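# Seat the gray box in the table frame's rail slots

## Task

Place the gray box inside the frame on the table so that it rests flush against the frame's rear wall, each of its two bottom flanges sits in the slot of a different rail, and the box ends up standing upright and level.

## Robot and tools

Robot: two seven-joint arms, left_arm and right_arm, each ending in a two-finger parallel gripper. Each base sits on a tilted plate carried by one shared frame behind the arms; a plate and its half of that frame count as part of its arm for clearance checks. Measured bases in the scene frame: left_arm at (-0.039, +0.248, +0.178) m, right_arm at (-0.006, -0.274, +0.178) m. A camera stand is fixed to the floor behind them.

Scene frame: origin at table-top height, midway between the nominal bases; +x points out over the table, +y toward left_arm, +z up. Camera image sides do not match arm names. Reported end_effector_position (m), end_effector_quat_wxyz and velocities (m/s, rad/s) use this frame and may be off by a few centimetres, more at long reach.

Gripper axes: fingers point along the gripper's +z and close along its y. The reported position is the point between the pads when shut, about 2 cm short of the fingertips; closing pushes the tips roughly 10 mm further along +z, mostly while the pads are over 40 mm apart.

Row layout (execute_actions and move): one flat list of 14 numbers covering both arms, each in [-1, 1]: left_arm dx, dy, dz, rx, ry, rz, opening, then right_arm in the same order. Always send all 14 even if one arm is idle. dx..rz are an offset, not a pose: a shift from that arm's Hand target as it stood when the action or move began, expressed along that Hand target's own axes. 1.0 equals 0.6 m for dx, dy, dz and 180 degrees for rx, ry, rz; the three rotation numbers form one rotation vector. Repeating the same offset in a new call moves the arm further. Six zeros re-request the current Hand target. Opening is absolute: +1 fully open (0.084 m), -1 closed. A 0 opening is a real command, so to keep a gripper unchanged resend its current command (see Tool commands).

execute_actions(actions, cameras): actions is a list of up to 15 actions; each action is up to 15 rows, one per 1/30 s step, and a short action repeats its final row until 15 steps pass. All rows of an action count from that action's starting Hand target. Returns the robot state, plus end_effector_position at some steps. Images appear only for an empty actions list or when cameras names them.

move(target, speed, blend, opening_speed, blocking, cameras): drives each gripper in a straight line toward its target. target is one 14-number row or a list of up to 15 rows; every row is an offset from the same starting Hand targets, not from the previous row. speed: m/s per path, 0.002 to 1, default 0.25 (turn rate capped at twice this in rad/s), one value or one per target. blend: metres of corner rounding per target; 0 means stop at each. opening_speed: rate of opening change per second on the -1..+1 scale, at least 0.2. blocking=false returns after about 0.5 s while the move continues. Paths take at least 0.5 s and are cut at 10 s. They ignore obstacles and the other arm; faster moves lag, stray and hit harder, and targets beyond a contact press harder. A changed opening at a later target is applied only after everything comes to rest there. The move: line reports the ending (done, off_target, moving, held, fault) and limits (paced = pose clipped, held = steps withheld). An unnamed arm is done: at rest within 3 mm and 2 degrees. Neither done nor off_target says anything about contact.

wait(seconds 0 to 10, cameras): lets time pass holding commands; a running move continues. stop(cameras): brakes the running move, needing some distance. zoom_image(camera, region [x0, y0, x1, y1] in pixels, at most 504 each way): enlarges part of the newest image of cam_high, cam_low, cam_left_wrist or cam_right_wrist. clear_fault(arm): clears a reported torque fault on left_arm or right_arm. finished_scene(scene): scene is this scene's number; call only when the box is correctly seated and will stay so without the robot; it cannot be undone.

Control details: each step the commanded pose is clipped to within 70 mm and 16 degrees of the measured gripper pose; Hand target in results is the clipped command and the base for later offsets. Grippers often stop short; waiting does not help, so resend or add the missing offset. To stop pushing, or if the Hand target was dragged along, command back past the gripper. Large wrist turns can swing the elbow. Joint ranges (rad): waist -6.283 to 6.283, shoulder -2.059 to 2.094, upper arm roll -6.283 to 6.283, elbow -0.192 to 3.927 (straight at 2.742), forearm roll -6.283 to 6.283, wrist pitch -1.693 to 3.142, wrist roll -6.283 to 6.283.

Gripping: grip_measured uses the opening scale; to hold, command clearly below it (lower squeezes harder, about 24 N per pad max). Fast closes can overshoot.

Results: Joint velocities may read within noise, dropping ee velocities; Joint torques are total drive output including gravity, with offsets and noise; Tool commands gives current gripper commands. Cameras: cam_high and cam_low 504x504, wrist cameras 896x504; calibration per camera is given, fixed cameras may be shifted by up to 2.3 degrees and 9 mm.

Avoid: dropping or flinging the box, letting it fall off the table or leaving it off the table, hard hits on fixed or heavy objects, squeezing or bumping the other arm (the clearance check is not reliable, and closing on the other gripper's fingers counts as a press). Contact torque reaching a load limit (waist 40.8, shoulder 41, upper arm roll 26.1, elbow 26.1, forearm roll 26.1, wrist pitch 14, wrist roll 14.7 N m) or a motor stuck at its torque limit for 1 s causes a torque fault needing clear_fault. Motors over 65 °C show MOTOR HOT; at 80 °C the arm brakes for 30 to 60 s. The box may occasionally be nudged by outside pushes.

Each tool is called after "Emit:" as name(argument=value, ...), one argument or row to a line, values as JSON.

## Session

Emit:
execute_actions(
  actions=[],
)

Scene clock: 0.00 s.
left_arm: end_effector_position=(+0.5086, +0.2132, +0.2715) grip_measured=+1.00 end_effector_quat_wxyz=(+0.076, -0.639, +0.637, -0.426) | right_arm: end_effector_position=(+0.5014, -0.4418, +0.1855) grip_measured=+1.00 end_effector_quat_wxyz=(-0.329, +0.048, +0.918, -0.217)
Joint positions: left_arm=[-0.552 0.29 0.764 0.662 0.969 -0.718 0.695 0.084] | right_arm=[-0.068 0.755 0.109 1.771 -0.637 1.688 -2.758 0.084]
Joint velocities: within noise
Joint torques (N m): no reading
Motor temperatures (°C): left_arm=[38 38 35 43 41 36 45] | right_arm=[37 40 41 43 36 36 37]
Hand target: left_arm +0.5086, +0.2132, +0.2715; -0.076, +0.639, -0.637, +0.426 | right_arm +0.5014, -0.4418, +0.1855; -0.329, +0.048, +0.918, -0.217
Tool commands: left_gripper/opening=+1.0 right_gripper/opening=+1.0

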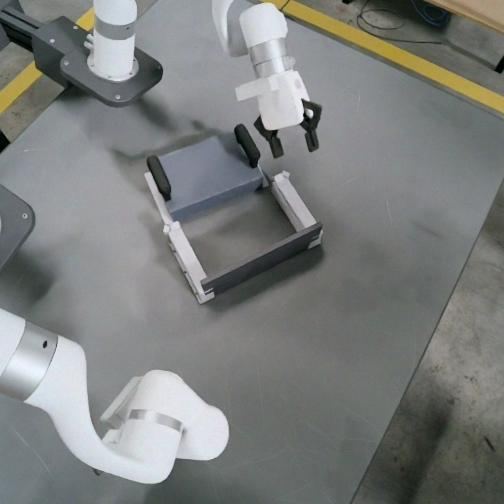

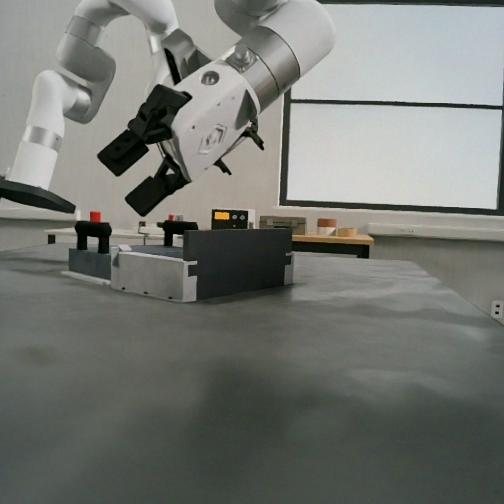

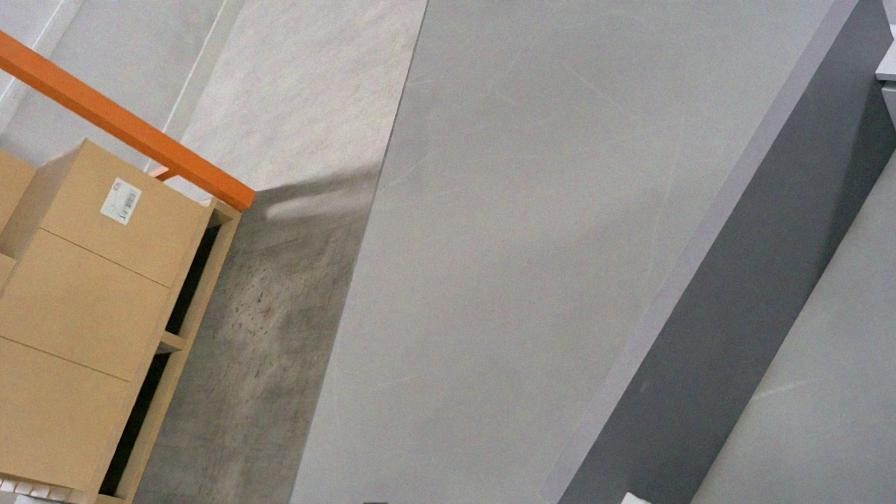

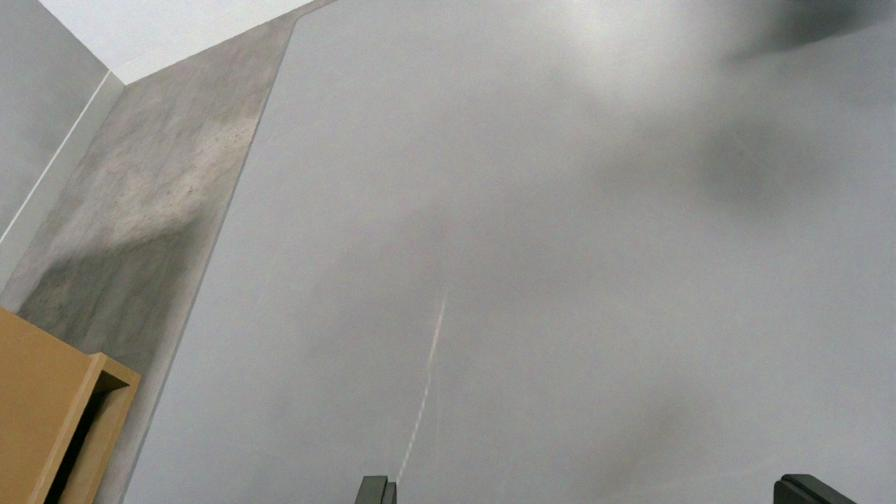

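Emit:
zoom_image(
  camera="cam_high",
  region=[130, 110, 340, 320],
)

Emit:
zoom_image(
  camera="cam_low",
  region=[50, 190, 310, 320],
)

Scaled by 2.400 from the camera's 504x504 image, which has a finer 720x720 frame.

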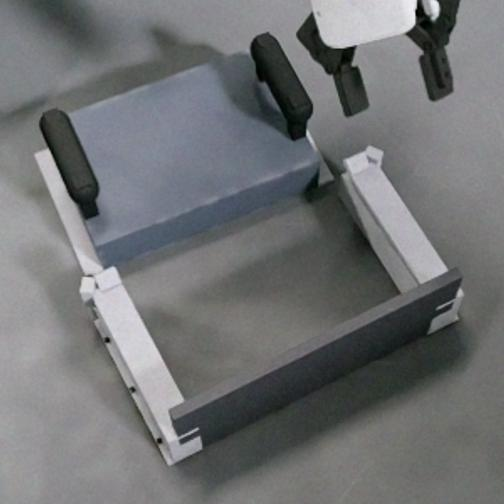

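Scaled by 1.938 from the camera's 504x504 image, which has a finer 720x720 frame.

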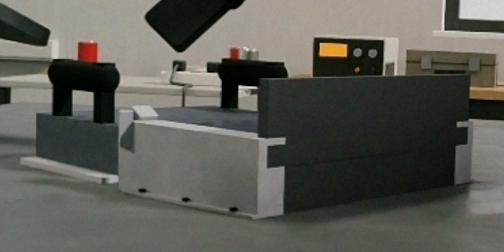

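Emit:
move(
  target=[
    [-0.0202, 0.0929, -0.1074, -0.0657, -0.1325, -0.1479, 1, 0.3688, 0.2188, -0.1018, -0.2990, 0.0047, 0.5678, 1],
    [-0.0403, 0.1858, -0.2148, -0.1314, -0.2650, -0.2958, 1, 0.6453, 0.7457, -0.1240, 0.2253, -0.2661, -0.7912, 1],
  ],
  speed=0.4,
  blend=[0.05, 0],
  cameras=["all"],
)

Scene clock: 67.67 s.
left_arm: end_effector_position=(+0.3468, +0.2720, +0.2702) grip_measured=+1.00 end_effector_quat_wxyz=(+0.000, +0.960, -0.281, +0.001) | right_arm: end_effector_position=(+0.2221, +0.0783, +0.2704) grip_measured=+1.00 end_effector_quat_wxyz=(-0.001, +0.960, -0.281, +0.000)
Joint positions: left_arm=[-0.25 -0.323 0.112 0.517 0.432 0.768 0.127 0.084] | right_arm=[0.339 0.451 0.85 0.934 -0.721 0.947 2.229 0.084]
Joint torques (N m): left_arm=[-1.36 -8.36 -4.09 14.37 -1.66 -0.4 -0.9] | right_arm=[6.39 -9.21 7.8 18.67 -3.06 0.18 3.02]
Motor temperatures (°C): left_arm=[38 39 35 47 41 37 45] | right_arm=[37 45 42 52 36 36 38]
Hand target: left_arm +0.3468, +0.2720, +0.2702; +0.000, +0.960, -0.281, +0.001 | right_arm +0.2221, +0.0783, +0.2704; -0.001, +0.960, -0.281, +0.000
Off the commanded pose: left_arm 0.000 m, 0 deg | right_arm 0.000 m, 0 deg.
move: done
camera_calibration:
cam_left_wrist: T_world_to_cam=[[-0.512072, -0.858903, 0.00827572, 0.437776], [-0.858879, 0.512128, 0.00719927, 0.223219], [-0.0104217, -0.00342129, -0.99994, 0.407541], [0, 0, 0, 1]] pos_world=[0.420138, 0.263085, 0.402287]
cam_right_wrist: T_world_to_cam=[[-0.536624, -0.843659, 0.0165505, 0.212359], [-0.843738, 0.536744, 0.00349433, 0.211591], [-0.0118314, -0.0120891, -0.999857, 0.404603], [0, 0, 0, 1]] pos_world=[0.297272, 0.0704792, 0.400291]

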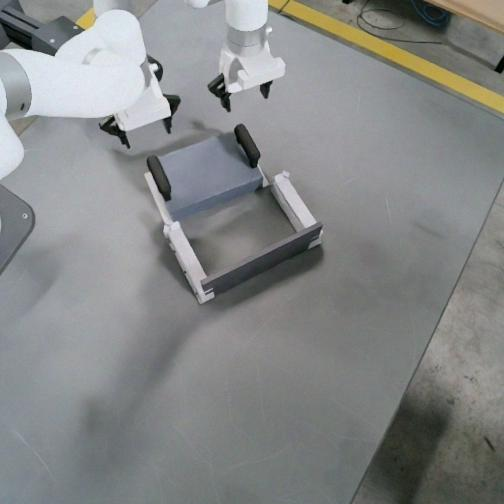

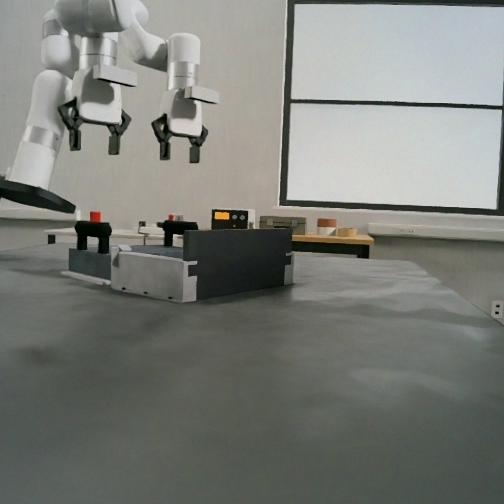

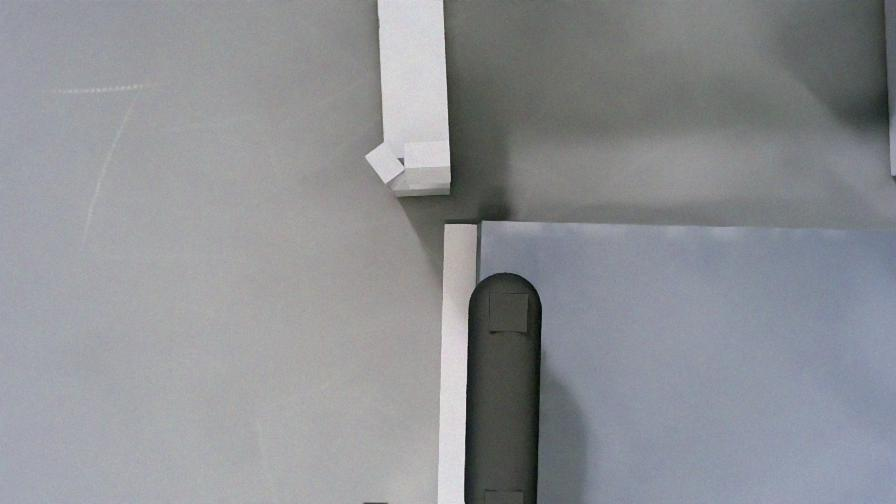

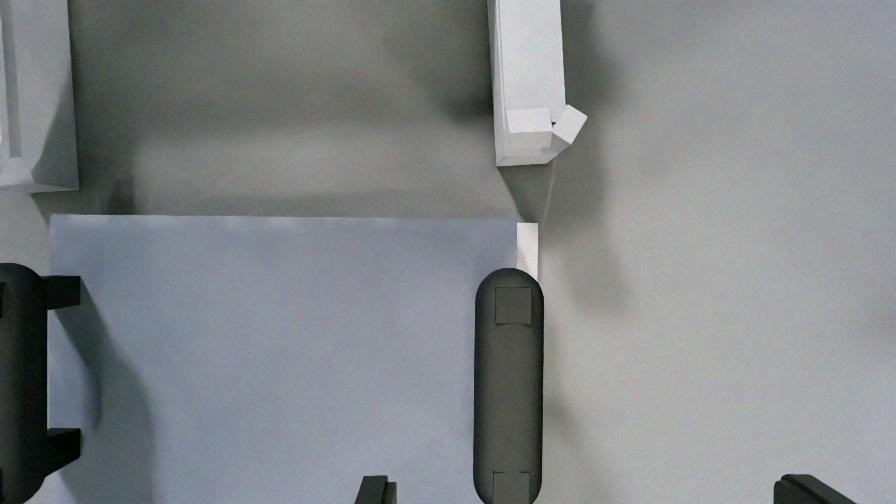

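Emit:
zoom_image(
  camera="cam_right_wrist",
  region=[0, 0, 300, 240],
)

Emit:
zoom_image(
  camera="cam_right_wrist",
  region=[440, 80, 640, 300],
)

Emit:
zoom_image(
  camera="cam_left_wrist",
  region=[330, 80, 560, 320],
)

Emit:
zoom_image(
  camera="cam_low",
  region=[60, 210, 200, 310],
)

Scaled by 1.680 from the camera's 896x504 image, which has a finer 1280x720 frame.

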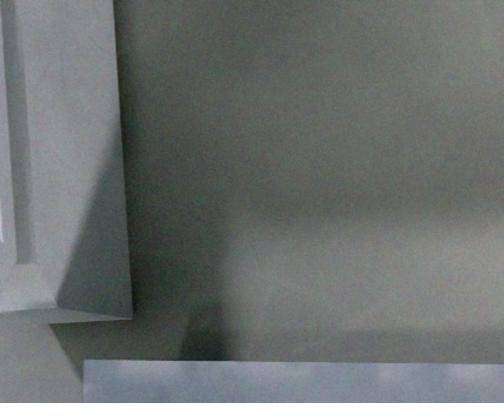

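Scaled by 2.291 from the camera's 896x504 image, which has a finer 1280x720 frame.

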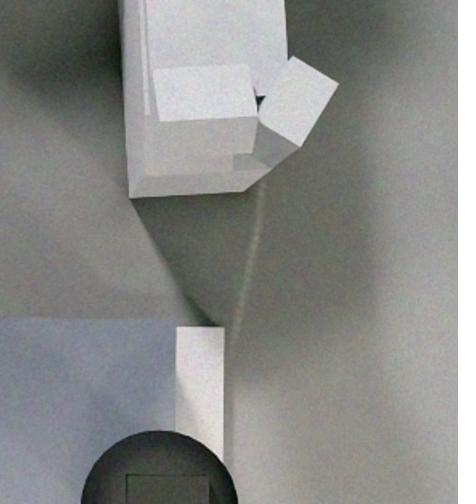

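Scaled by 2.100 from the camera's 896x504 image, which has a finer 1280x720 frame.

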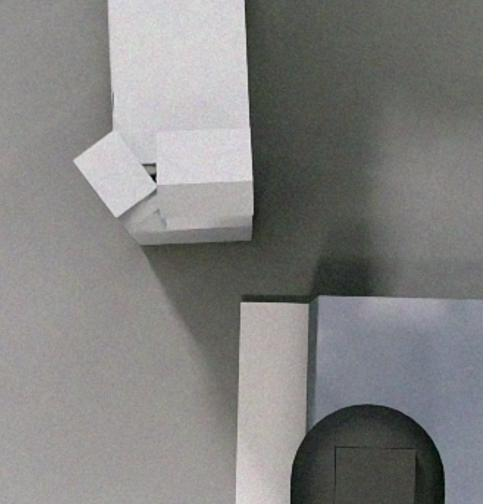

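Scaled by 3.600 from the camera's 504x504 image, which has a finer 720x720 frame.

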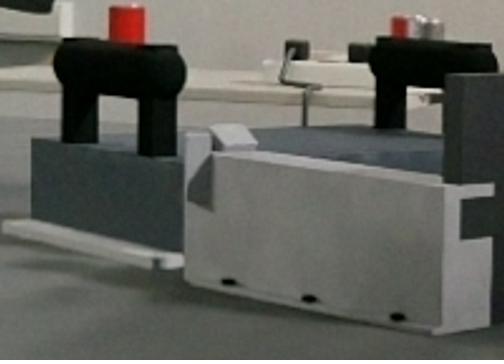

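Emit:
zoom_image(
  camera="cam_low",
  region=[160, 220, 230, 310],
)

Emit:
zoom_image(
  camera="cam_low",
  region=[260, 220, 310, 300],
)

Emit:
zoom_image(
  camera="cam_low",
  region=[55, 205, 125, 295],
)

Emit:
zoom_image(
  camera="cam_high",
  region=[140, 150, 240, 310],
)

Emit:
zoom_image(
  camera="cam_high",
  region=[230, 120, 340, 260],
)

Scaled by 5.600 from the camera's 504x504 image, which has a finer 720x720 frame.

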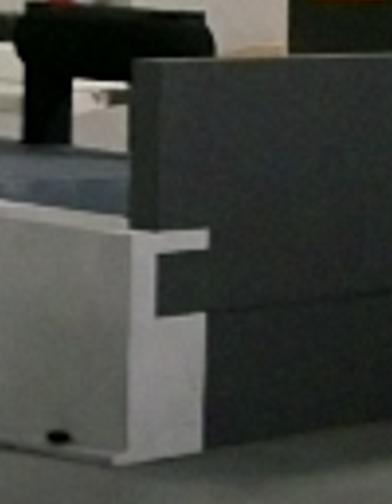

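Scaled by 6.300 from the camera's 504x504 image, which has a finer 720x720 frame.

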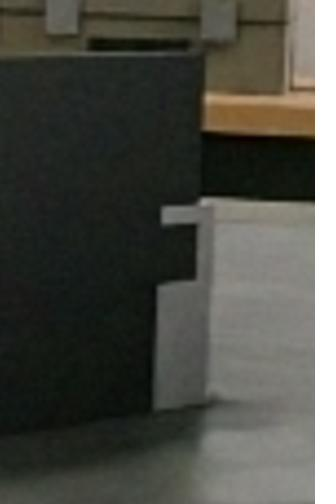

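Scaled by 5.600 from the camera's 504x504 image, which has a finer 720x720 frame.

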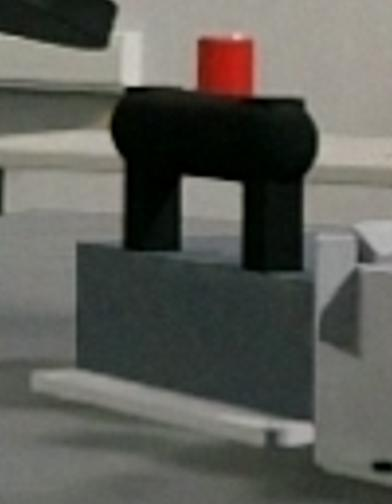

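Scaled by 3.150 from the camera's 504x504 image, which has a finer 720x720 frame.

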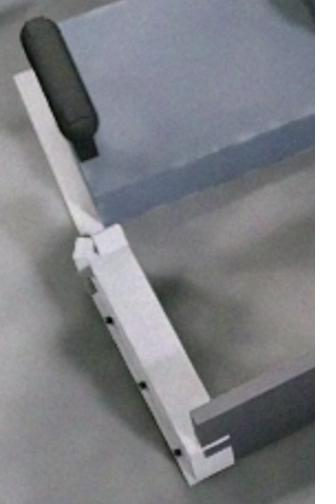

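Scaled by 3.600 from the camera's 504x504 image, which has a finer 720x720 frame.

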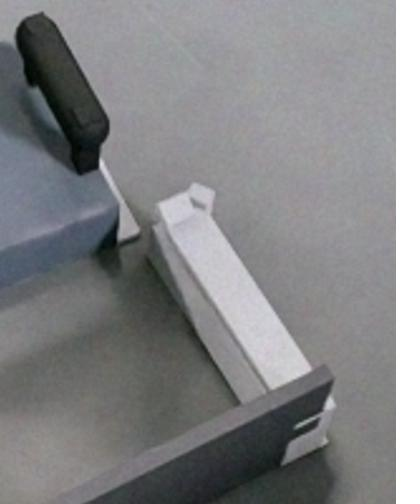

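Emit:
move(
  target=[-0.0018, -0.0080, 0.1637, 0, 0, 0, 1, 0.0013, -0.0065, 0.1640, 0, 0, 0, 1],
  speed=0.2,
  cameras=["cam_low", "cam_left_wrist", "cam_right_wrist"],
)

Scene clock: 129.80 s.
left_arm: end_effector_position=(+0.3486, +0.2766, +0.1720) grip_measured=+1.00 end_effector_quat_wxyz=(+0.000, +0.960, -0.281, +0.001) | right_arm: end_effector_position=(+0.2249, +0.0813, +0.1720) grip_measured=+1.00 end_effector_quat_wxyz=(-0.001, +0.960, -0.281, +0.000)
Joint positions: left_arm=[-0.17 -0.018 0.175 0.491 0.621 0.426 0.018 0.084] | right_arm=[0.413 0.677 0.663 0.943 -0.997 0.808 2.387 0.084]
Joint torques (N m): left_arm=[2.69 -11.53 -0.01 11.18 1.39 -3.33 -0.94] | right_arm=[6.77 -11 9.22 14.73 -2.94 -2.8 2.95]
Motor temperatures (°C): left_arm=[38 38 35 54 41 36 45] | right_arm=[38 42 44 55 36 36 38]
Hand target: left_arm +0.3486, +0.2766, +0.1720; +0.000, +0.960, -0.281, +0.001 | right_arm +0.2249, +0.0813, +0.1720; -0.001, +0.960, -0.281, +0.000
Off the commanded pose: left_arm 0.000 m, 0 deg | right_arm 0.000 m, 0 deg.
move: done
camera_calibration:
cam_left_wrist: T_world_to_cam=[[-0.511954, -0.858973, 0.00827589, 0.44343], [-0.85895, 0.512009, 0.0072001, 0.223177], [-0.010422, -0.00342245, -0.99994, 0.309382], [0, 0, 0, 1]] pos_world=[0.421938, 0.267684, 0.304087]
cam_right_wrist: T_world_to_cam=[[-0.536624, -0.843659, 0.0165505, 0.217967], [-0.843738, 0.536744, 0.00349433, 0.212603], [-0.0118314, -0.0120891, -0.999857, 0.306286], [0, 0, 0, 1]] pos_world=[0.299972, 0.0734792, 0.301891]
Images, in order (width x height): cam_low 504x504, cam_left_wrist 896x504, cam_right_wrist 896x504.

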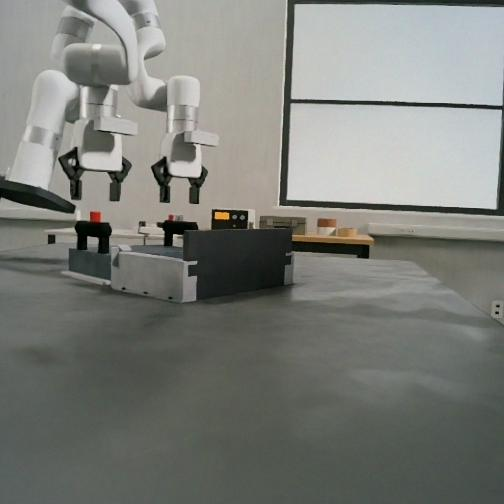

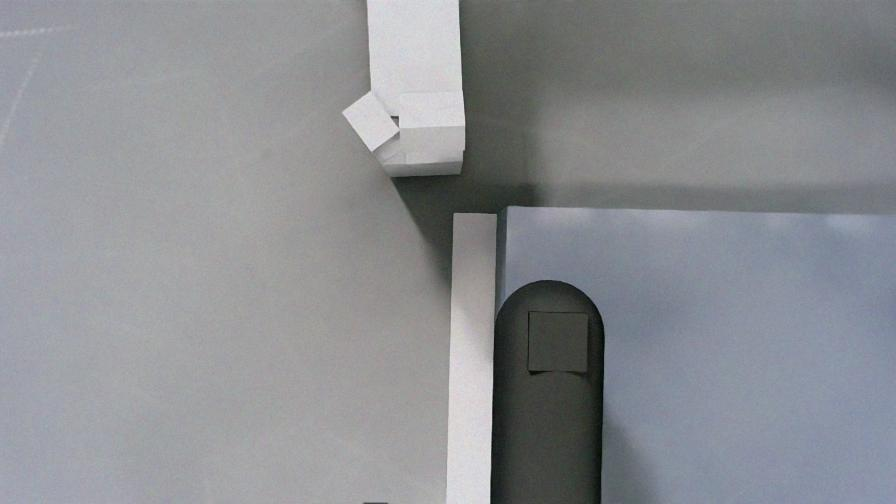

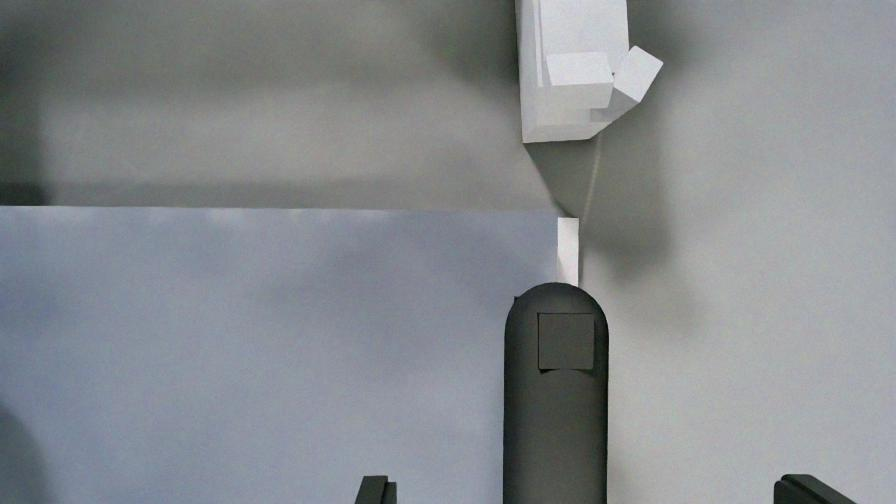

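Emit:
zoom_image(
  camera="cam_low",
  region=[50, 130, 230, 310],
)

Scaled by 2.800 from the camera's 504x504 image, which has a finer 720x720 frame.

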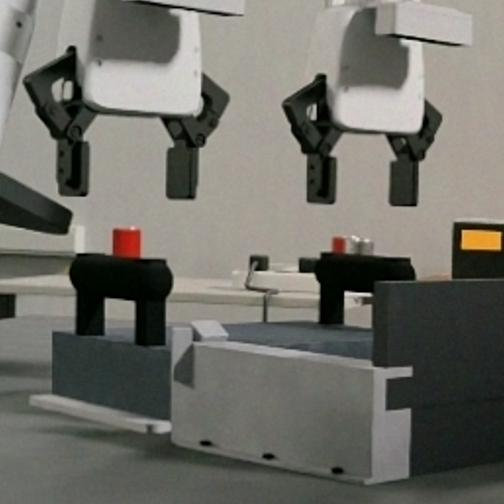

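Emit:
move(
  target=[
    [0, 0, 0.1167, 0, 0, 0, 1, 0, 0, 0.1167, 0, 0, 0, 1],
    [0, 0, 0.1167, 0, 0, 0, -0.9, 0, 0, 0.1167, 0, 0, 0, -0.9],
  ],
  speed=0.15,
  opening_speed=1.0,
  cameras=["cam_low", "cam_left_wrist", "cam_right_wrist"],
)

Scene clock: 144.53 s.
left_arm: end_effector_position=(+0.3490, +0.2767, +0.1020) grip_measured=-0.22 end_effector_quat_wxyz=(+0.000, +0.960, -0.280, +0.001) | right_arm: end_effector_position=(+0.2249, +0.0813, +0.1019) grip_measured=-0.20 end_effector_quat_wxyz=(-0.001, +0.960, -0.281, +0.000)
Joint positions: left_arm=[-0.152 0.256 0.253 0.563 0.863 0.216 -0.18 0.034] | right_arm=[0.463 0.844 0.532 0.998 -1.179 0.725 2.49 0.036]
Joint torques (N m): left_arm=[-31.72 -2.81 -16.36 -11.54 -1.05 -4.64 0.61] | right_arm=[1.5 -12.91 11.74 35.61 -5.86 -8.04 2.86]
Hand target: left_arm +0.3487, +0.2765, +0.1020; +0.000, +0.960, -0.281, +0.001 | right_arm +0.2249, +0.0814, +0.1019; -0.001, +0.960, -0.281, +0.000
Off the commanded pose: left_arm 0.000 m, 0 deg | right_arm 0.000 m, 0 deg.
move: done
camera_calibration:
cam_left_wrist: T_world_to_cam=[[-0.511574, -0.859203, 0.00789999, 0.444323], [-0.859181, 0.511625, 0.00696143, 0.224093], [-0.0100231, -0.00322623, -0.999945, 0.23917], [0, 0, 0, 1]] pos_world=[0.422238, 0.267883, 0.234086]
cam_right_wrist: T_world_to_cam=[[-0.536621, -0.843657, 0.0167729, 0.219159], [-0.843739, 0.536742, 0.00347136, 0.2128], [-0.0119313, -0.0122891, -0.999853, 0.23624], [0, 0, 0, 1]] pos_world=[0.299972, 0.0735793, 0.231791]
Images, in order (width x height): cam_low 504x504, cam_left_wrist 896x504, cam_right_wrist 896x504.

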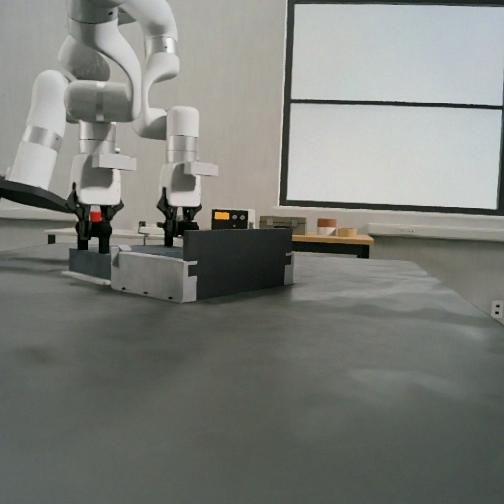

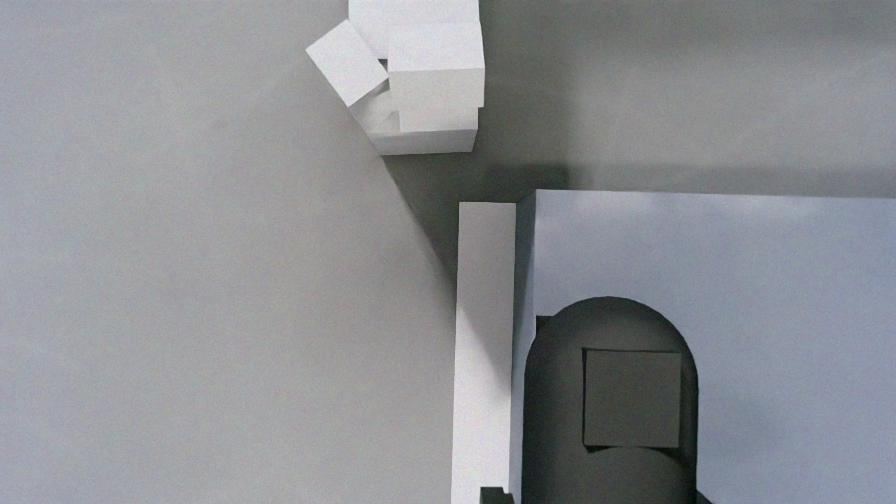

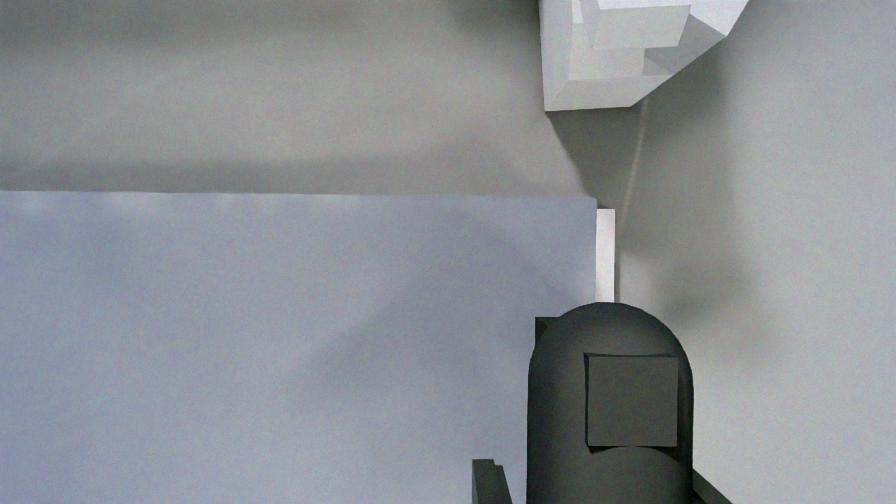

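Emit:
wait(
  seconds=0.2,
)

Scene clock: 148.37 s.
left_arm: end_effector_position=(+0.3490, +0.2767, +0.1020) grip_measured=-0.22 end_effector_quat_wxyz=(+0.000, +0.960, -0.281, +0.001) | right_arm: end_effector_position=(+0.2249, +0.0813, +0.1019) grip_measured=-0.20 end_effector_quat_wxyz=(-0.001, +0.960, -0.281, +0.000)
Joint positions: left_arm=[-0.152 0.256 0.253 0.563 0.863 0.216 -0.18 0.034] | right_arm=[0.463 0.844 0.532 0.998 -1.179 0.725 2.49 0.036]
Joint torques (N m): left_arm=[-32.15 -3.07 -16.55 -11.73 -0.65 -6.13 0.74] | right_arm=[1.96 -13.27 11.75 35.66 -6.3 -8.15 2.89]
Motor temperatures (°C): left_arm=[39 38 40 51 41 38 45] | right_arm=[37 42 45 59 36 39 38]
Hand target: left_arm +0.3487, +0.2765, +0.1020; +0.000, +0.960, -0.281, +0.001 | right_arm +0.2249, +0.0814, +0.1019; -0.001, +0.960, -0.281, +0.000
Tool commands: left_gripper/opening=-0.9 right_gripper/opening=-0.9
Off the commanded pose: left_arm 0.000 m, 0 deg | right_arm 0.000 m, 0 deg.
wait: 0.20 s; at rest from the start

Emit:
move(
  target=[0, -0.0025, 0, 0, 0, 0, -0.9, 0, 0.0025, 0, 0, 0, 0, -0.9],
  speed=0.02,
)

Scene clock: 158.10 s.
left_arm: end_effector_position=(+0.3495, +0.2778, +0.1020) grip_measured=-0.26 end_effector_quat_wxyz=(+0.000, +0.960, -0.281, +0.001) | right_arm: end_effector_position=(+0.2241, +0.0802, +0.1020) grip_measured=-0.25 end_effector_quat_wxyz=(-0.001, +0.960, -0.281, +0.000)
Joint positions: left_arm=[-0.15 0.256 0.252 0.564 0.858 0.215 -0.173 0.033] | right_arm=[0.462 0.841 0.532 0.993 -1.181 0.723 2.493 0.033]
Joint torques (N m): left_arm=[-13.43 -1.42 -16.03 -5.82 -1.04 -2.07 0.86] | right_arm=[1.34 -17.65 7.81 27.17 -6.65 -7.45 2.92]
Motor temperatures (°C): left_arm=[40 38 48 51 41 40 45] | right_arm=[37 42 46 69 37 43 38]
Hand target: left_arm +0.3495, +0.2778, +0.1020; +0.000, +0.960, -0.281, +0.001 | right_arm +0.2241, +0.0801, +0.1019; -0.001, +0.960, -0.281, +0.000
Off the commanded pose: left_arm 0.000 m, 0 deg | right_arm 0.000 m, 0 deg.
MOTOR HOT: joint 4 (elbow) of the right arm reports 69 °C; the controller stops that arm at 80 °C. To cool a motor, set the load down, stop pushing, or move to a pose that needs little force. At that limit the right arm can sag while its brakes close.
move: done

Emit:
move(
  target=[0, -0.002, 0, 0, 0, 0, -0.9, 0, 0.0025, 0, 0, 0, 0, -0.9],
  speed=0.02,
)

Scene clock: 160.20 s.
left_arm: end_effector_position=(+0.3501, +0.2786, +0.1020) grip_measured=-0.27 end_effector_quat_wxyz=(+0.000, +0.960, -0.281, +0.001) | right_arm: end_effector_position=(+0.2234, +0.0790, +0.1020) grip_measured=-0.27 end_effector_quat_wxyz=(-0.001, +0.960, -0.281, +0.000)
Joint positions: left_arm=[-0.147 0.256 0.252 0.565 0.855 0.216 -0.167 0.032] | right_arm=[0.461 0.838 0.531 0.988 -1.183 0.72 2.495 0.032]
Joint torques (N m): left_arm=[-2.81 -3.29 -8.82 1.43 -1.23 -0.87 0.82] | right_arm=[1.87 -19.35 7.92 11.53 -3.7 -2.83 2.72]
Motor temperatures (°C): left_arm=[40 38 49 50 41 40 45] | right_arm=[37 42 46 69 37 43 38]
Hand target: left_arm +0.3501, +0.2788, +0.1020; +0.000, +0.960, -0.281, +0.001 | right_arm +0.2233, +0.0789, +0.1019; -0.001, +0.960, -0.281, +0.000
Off the commanded pose: left_arm 0.000 m, 0 deg | right_arm 0.000 m, 0 deg.
MOTOR HOT: still on. Joint 4 (elbow) of the right arm reports 69 °C.
move: done

Emit:
move(
  target=[
    [0, 0, -0.0833, 0, 0, 0, -1, 0, 0, -0.0833, 0, 0, 0, -1],
    [-0.0120, -0.0077, -0.0833, 0, 0, -0.0189, -1, 0.0113, -0.0083, -0.0833, 0, 0, -0.0189, -1],
  ],
  speed=0.08,
  blend=[0.005, 0],
  cameras=["all"],
)

Scene clock: 173.47 s.
left_arm: end_effector_position=(+0.3465, +0.2866, +0.1519) grip_measured=-0.27 end_effector_quat_wxyz=(+0.000, +0.968, -0.252, +0.000) | right_arm: end_effector_position=(+0.2317, +0.0794, +0.1519) grip_measured=-0.27 end_effector_quat_wxyz=(-0.001, +0.968, -0.252, +0.000)
Joint positions: left_arm=[-0.138 0.044 0.2 0.493 0.682 0.357 -0.06 0.032] | right_arm=[0.409 0.725 0.631 0.959 -1.055 0.788 2.345 0.032]
Joint torques (N m): left_arm=[2.11 -20.9 -0.18 5.84 1.66 -3.72 -0.94] | right_arm=[2.76 -13.19 15.23 15.68 2.54 -0.39 -3.08]
Motor temperatures (°C): left_arm=[39 39 41 47 41 39 45] | right_arm=[37 43 45 60 36 41 38]
Hand target: left_arm +0.3465, +0.2866, +0.1519; +0.000, +0.968, -0.252, +0.001 | right_arm +0.2317, +0.0793, +0.1519; -0.001, +0.968, -0.252, +0.000
Off the commanded pose: left_arm 0.000 m, 0 deg | right_arm 0.000 m, 0 deg.
MOTOR HOT: cleared for the motors of the right arm.
move: done
camera_calibration:
cam_left_wrist: T_world_to_cam=[[-0.460204, -0.887774, 0.00837893, 0.441409], [-0.887754, 0.460262, 0.00719947, 0.24112], [-0.010248, -0.0041252, -0.999939, 0.289439], [0, 0, 0, 1]] pos_world=[0.42016, 0.282087, 0.283987]
cam_right_wrist: T_world_to_cam=[[-0.485715, -0.873962, 0.0164734, 0.210934], [-0.874048, 0.485827, 0.00343336, 0.230496], [-0.0110038, -0.0127309, -0.999858, 0.286198], [0, 0, 0, 1]] pos_world=[0.307068, 0.0760108, 0.281892]

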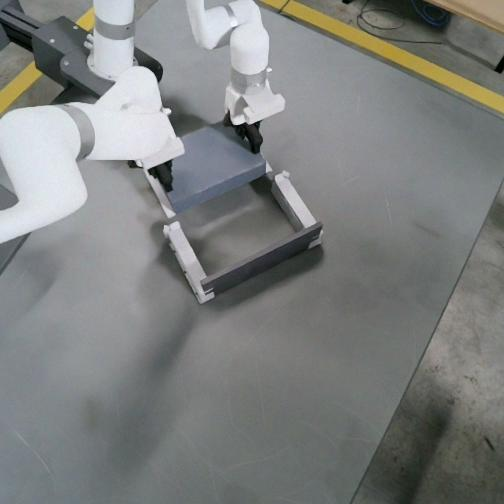

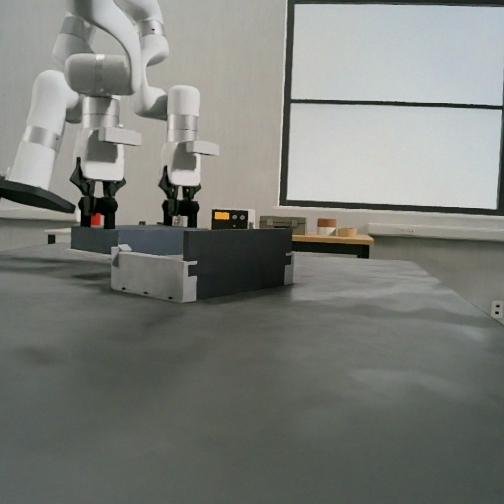

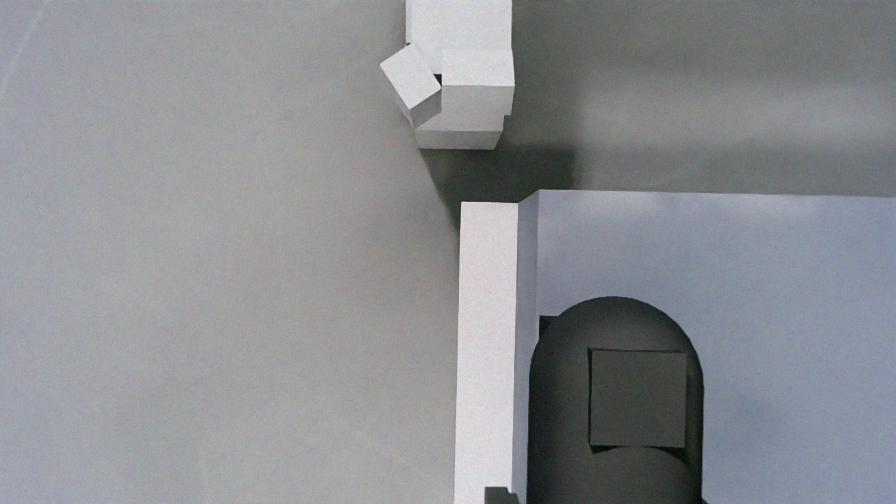

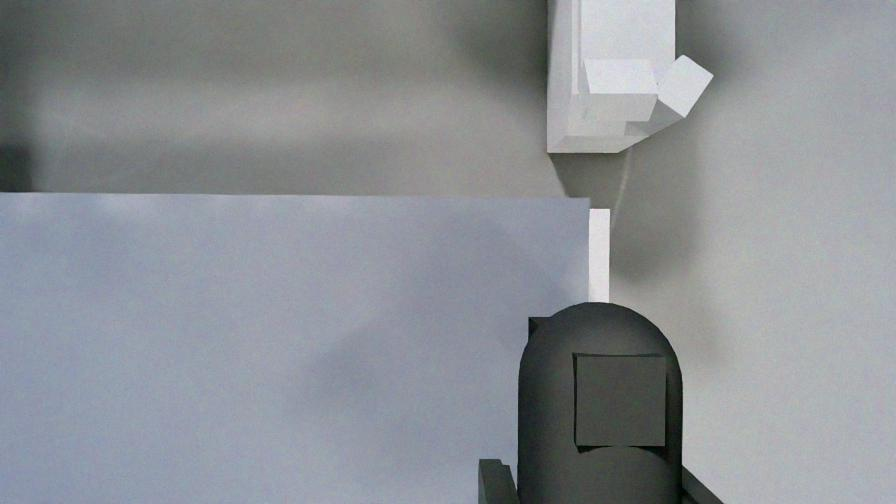

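Emit:
zoom_image(
  camera="cam_low",
  region=[60, 190, 200, 310],
)

Emit:
zoom_image(
  camera="cam_low",
  region=[60, 220, 130, 290],
)

Emit:
zoom_image(
  camera="cam_right_wrist",
  region=[520, 0, 740, 240],
)

Emit:
zoom_image(
  camera="cam_left_wrist",
  region=[360, 0, 580, 240],
)

Scaled by 3.600 from the camera's 504x504 image, which has a finer 720x720 frame.

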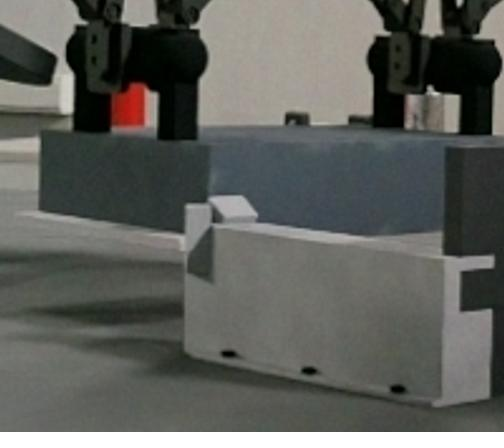

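Scaled by 7.200 from the camera's 504x504 image, which has a finer 720x720 frame.

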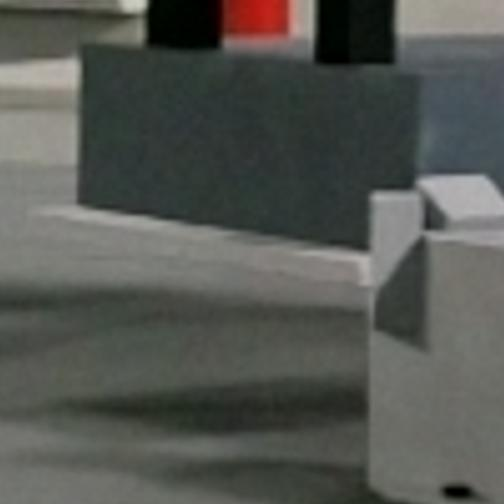

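Scaled by 2.100 from the camera's 896x504 image, which has a finer 1280x720 frame.

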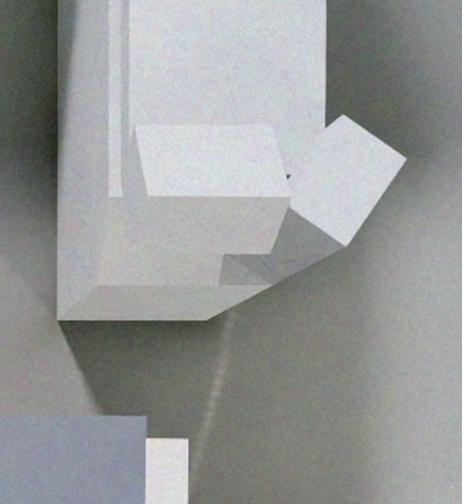

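Scaled by 2.100 from the camera's 896x504 image, which has a finer 1280x720 frame.

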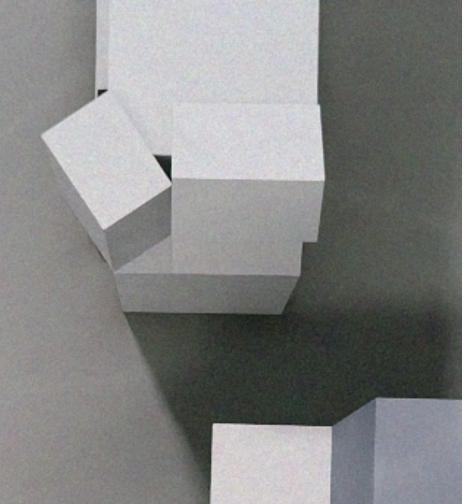

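Emit:
move(
  target=[0.04793, 0.0032, 0, 0, 0, -0.00333, -1, 0.05207, 0.00407, 0, 0, 0, -0.00333, -1],
  speed=0.06,
  cameras=["cam_low", "cam_left_wrist", "cam_right_wrist"],
)

Scene clock: 207.60 s.
left_arm: end_effector_position=(+0.3706, +0.2709, +0.1520) grip_measured=-0.27 end_effector_quat_wxyz=(+0.000, +0.969, -0.247, +0.000) | right_arm: end_effector_position=(+0.2578, +0.0620, +0.1519) grip_measured=-0.27 end_effector_quat_wxyz=(-0.001, +0.969, -0.247, +0.000)
Joint positions: left_arm=[-0.163 0.107 0.17 0.576 0.628 0.384 -0.07 0.032] | right_arm=[0.345 0.694 0.627 0.945 -1.05 0.777 2.266 0.032]
Joint torques (N m): left_arm=[-9.75 -17.25 -3.67 14.46 -1.45 -0.71 -0.61] | right_arm=[2.39 -18.52 10.65 5.31 3.15 -2.08 -3.03]
Motor temperatures (°C): left_arm=[38 40 36 49 41 40 45] | right_arm=[37 43 49 52 36 38 38]
Hand target: left_arm +0.3707, +0.2709, +0.1520; +0.000, +0.969, -0.247, +0.001 | right_arm +0.2578, +0.0620, +0.1519; -0.001, +0.969, -0.247, +0.000
Off the commanded pose: left_arm 0.000 m, 0 deg | right_arm 0.000 m, 0 deg.
move: done
camera_calibration:
cam_left_wrist: T_world_to_cam=[[-0.450847, -0.892562, 0.00834667, 0.436435], [-0.892543, 0.450904, 0.0071745, 0.274109], [-0.0101672, -0.00421516, -0.999939, 0.289614], [0, 0, 0, 1]] pos_world=[0.444364, 0.267169, 0.283987]
cam_right_wrist: T_world_to_cam=[[-0.476495, -0.879023, 0.0164409, 0.206402], [-0.87911, 0.476606, 0.0034374, 0.263668], [-0.0108574, -0.0128154, -0.999859, 0.286132], [0, 0, 0, 1]] pos_world=[0.333249, 0.0594335, 0.281792]
Images, in order (width x height): cam_low 504x504, cam_left_wrist 896x504, cam_right_wrist 896x504.

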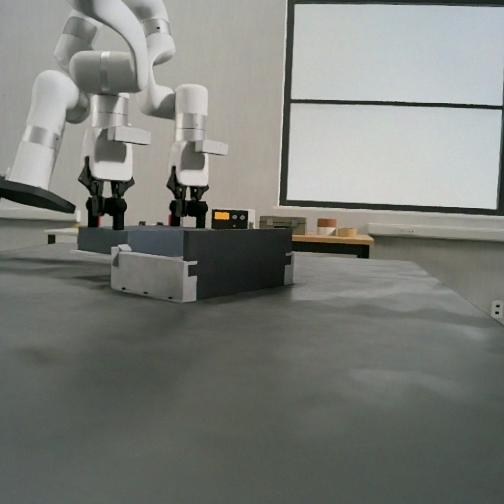

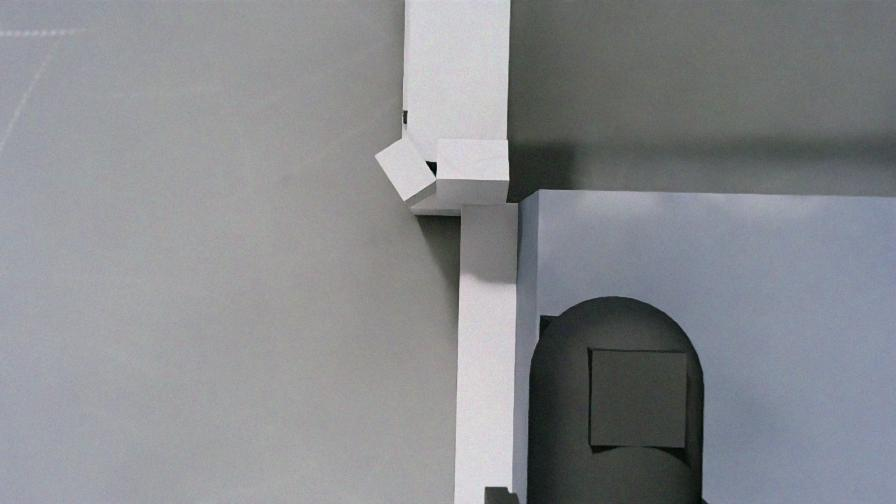

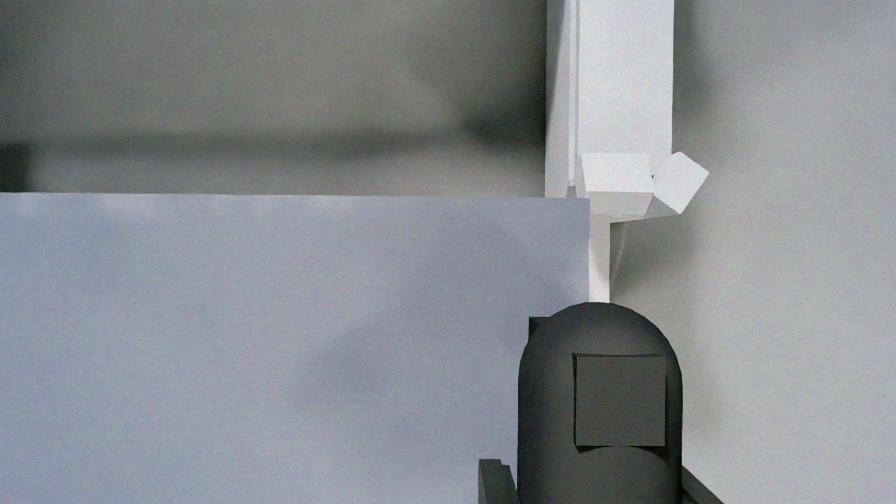

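Emit:
zoom_image(
  camera="cam_low",
  region=[65, 220, 155, 310],
)

Emit:
zoom_image(
  camera="cam_left_wrist",
  region=[360, 110, 580, 250],
)

Emit:
zoom_image(
  camera="cam_right_wrist",
  region=[520, 110, 740, 330],
)

Scaled by 5.600 from the camera's 504x504 image, which has a finer 720x720 frame.

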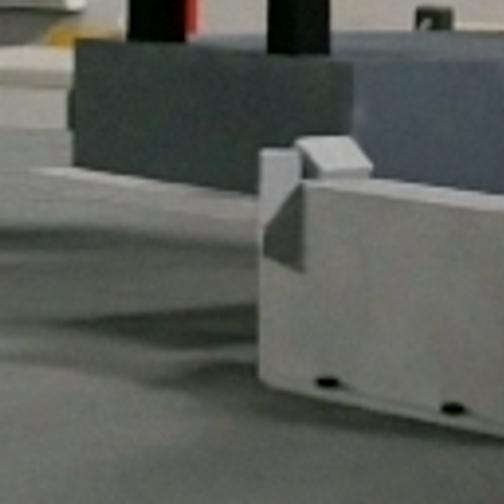

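Scaled by 2.291 from the camera's 896x504 image, which has a finer 1280x720 frame.

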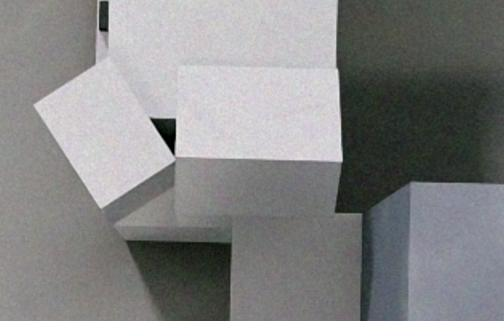

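Scaled by 2.291 from the camera's 896x504 image, which has a finer 1280x720 frame.

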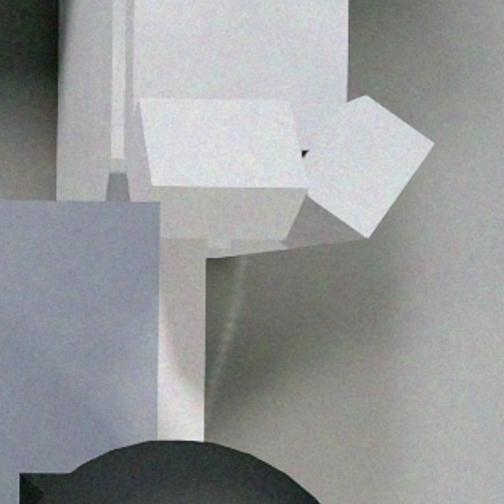

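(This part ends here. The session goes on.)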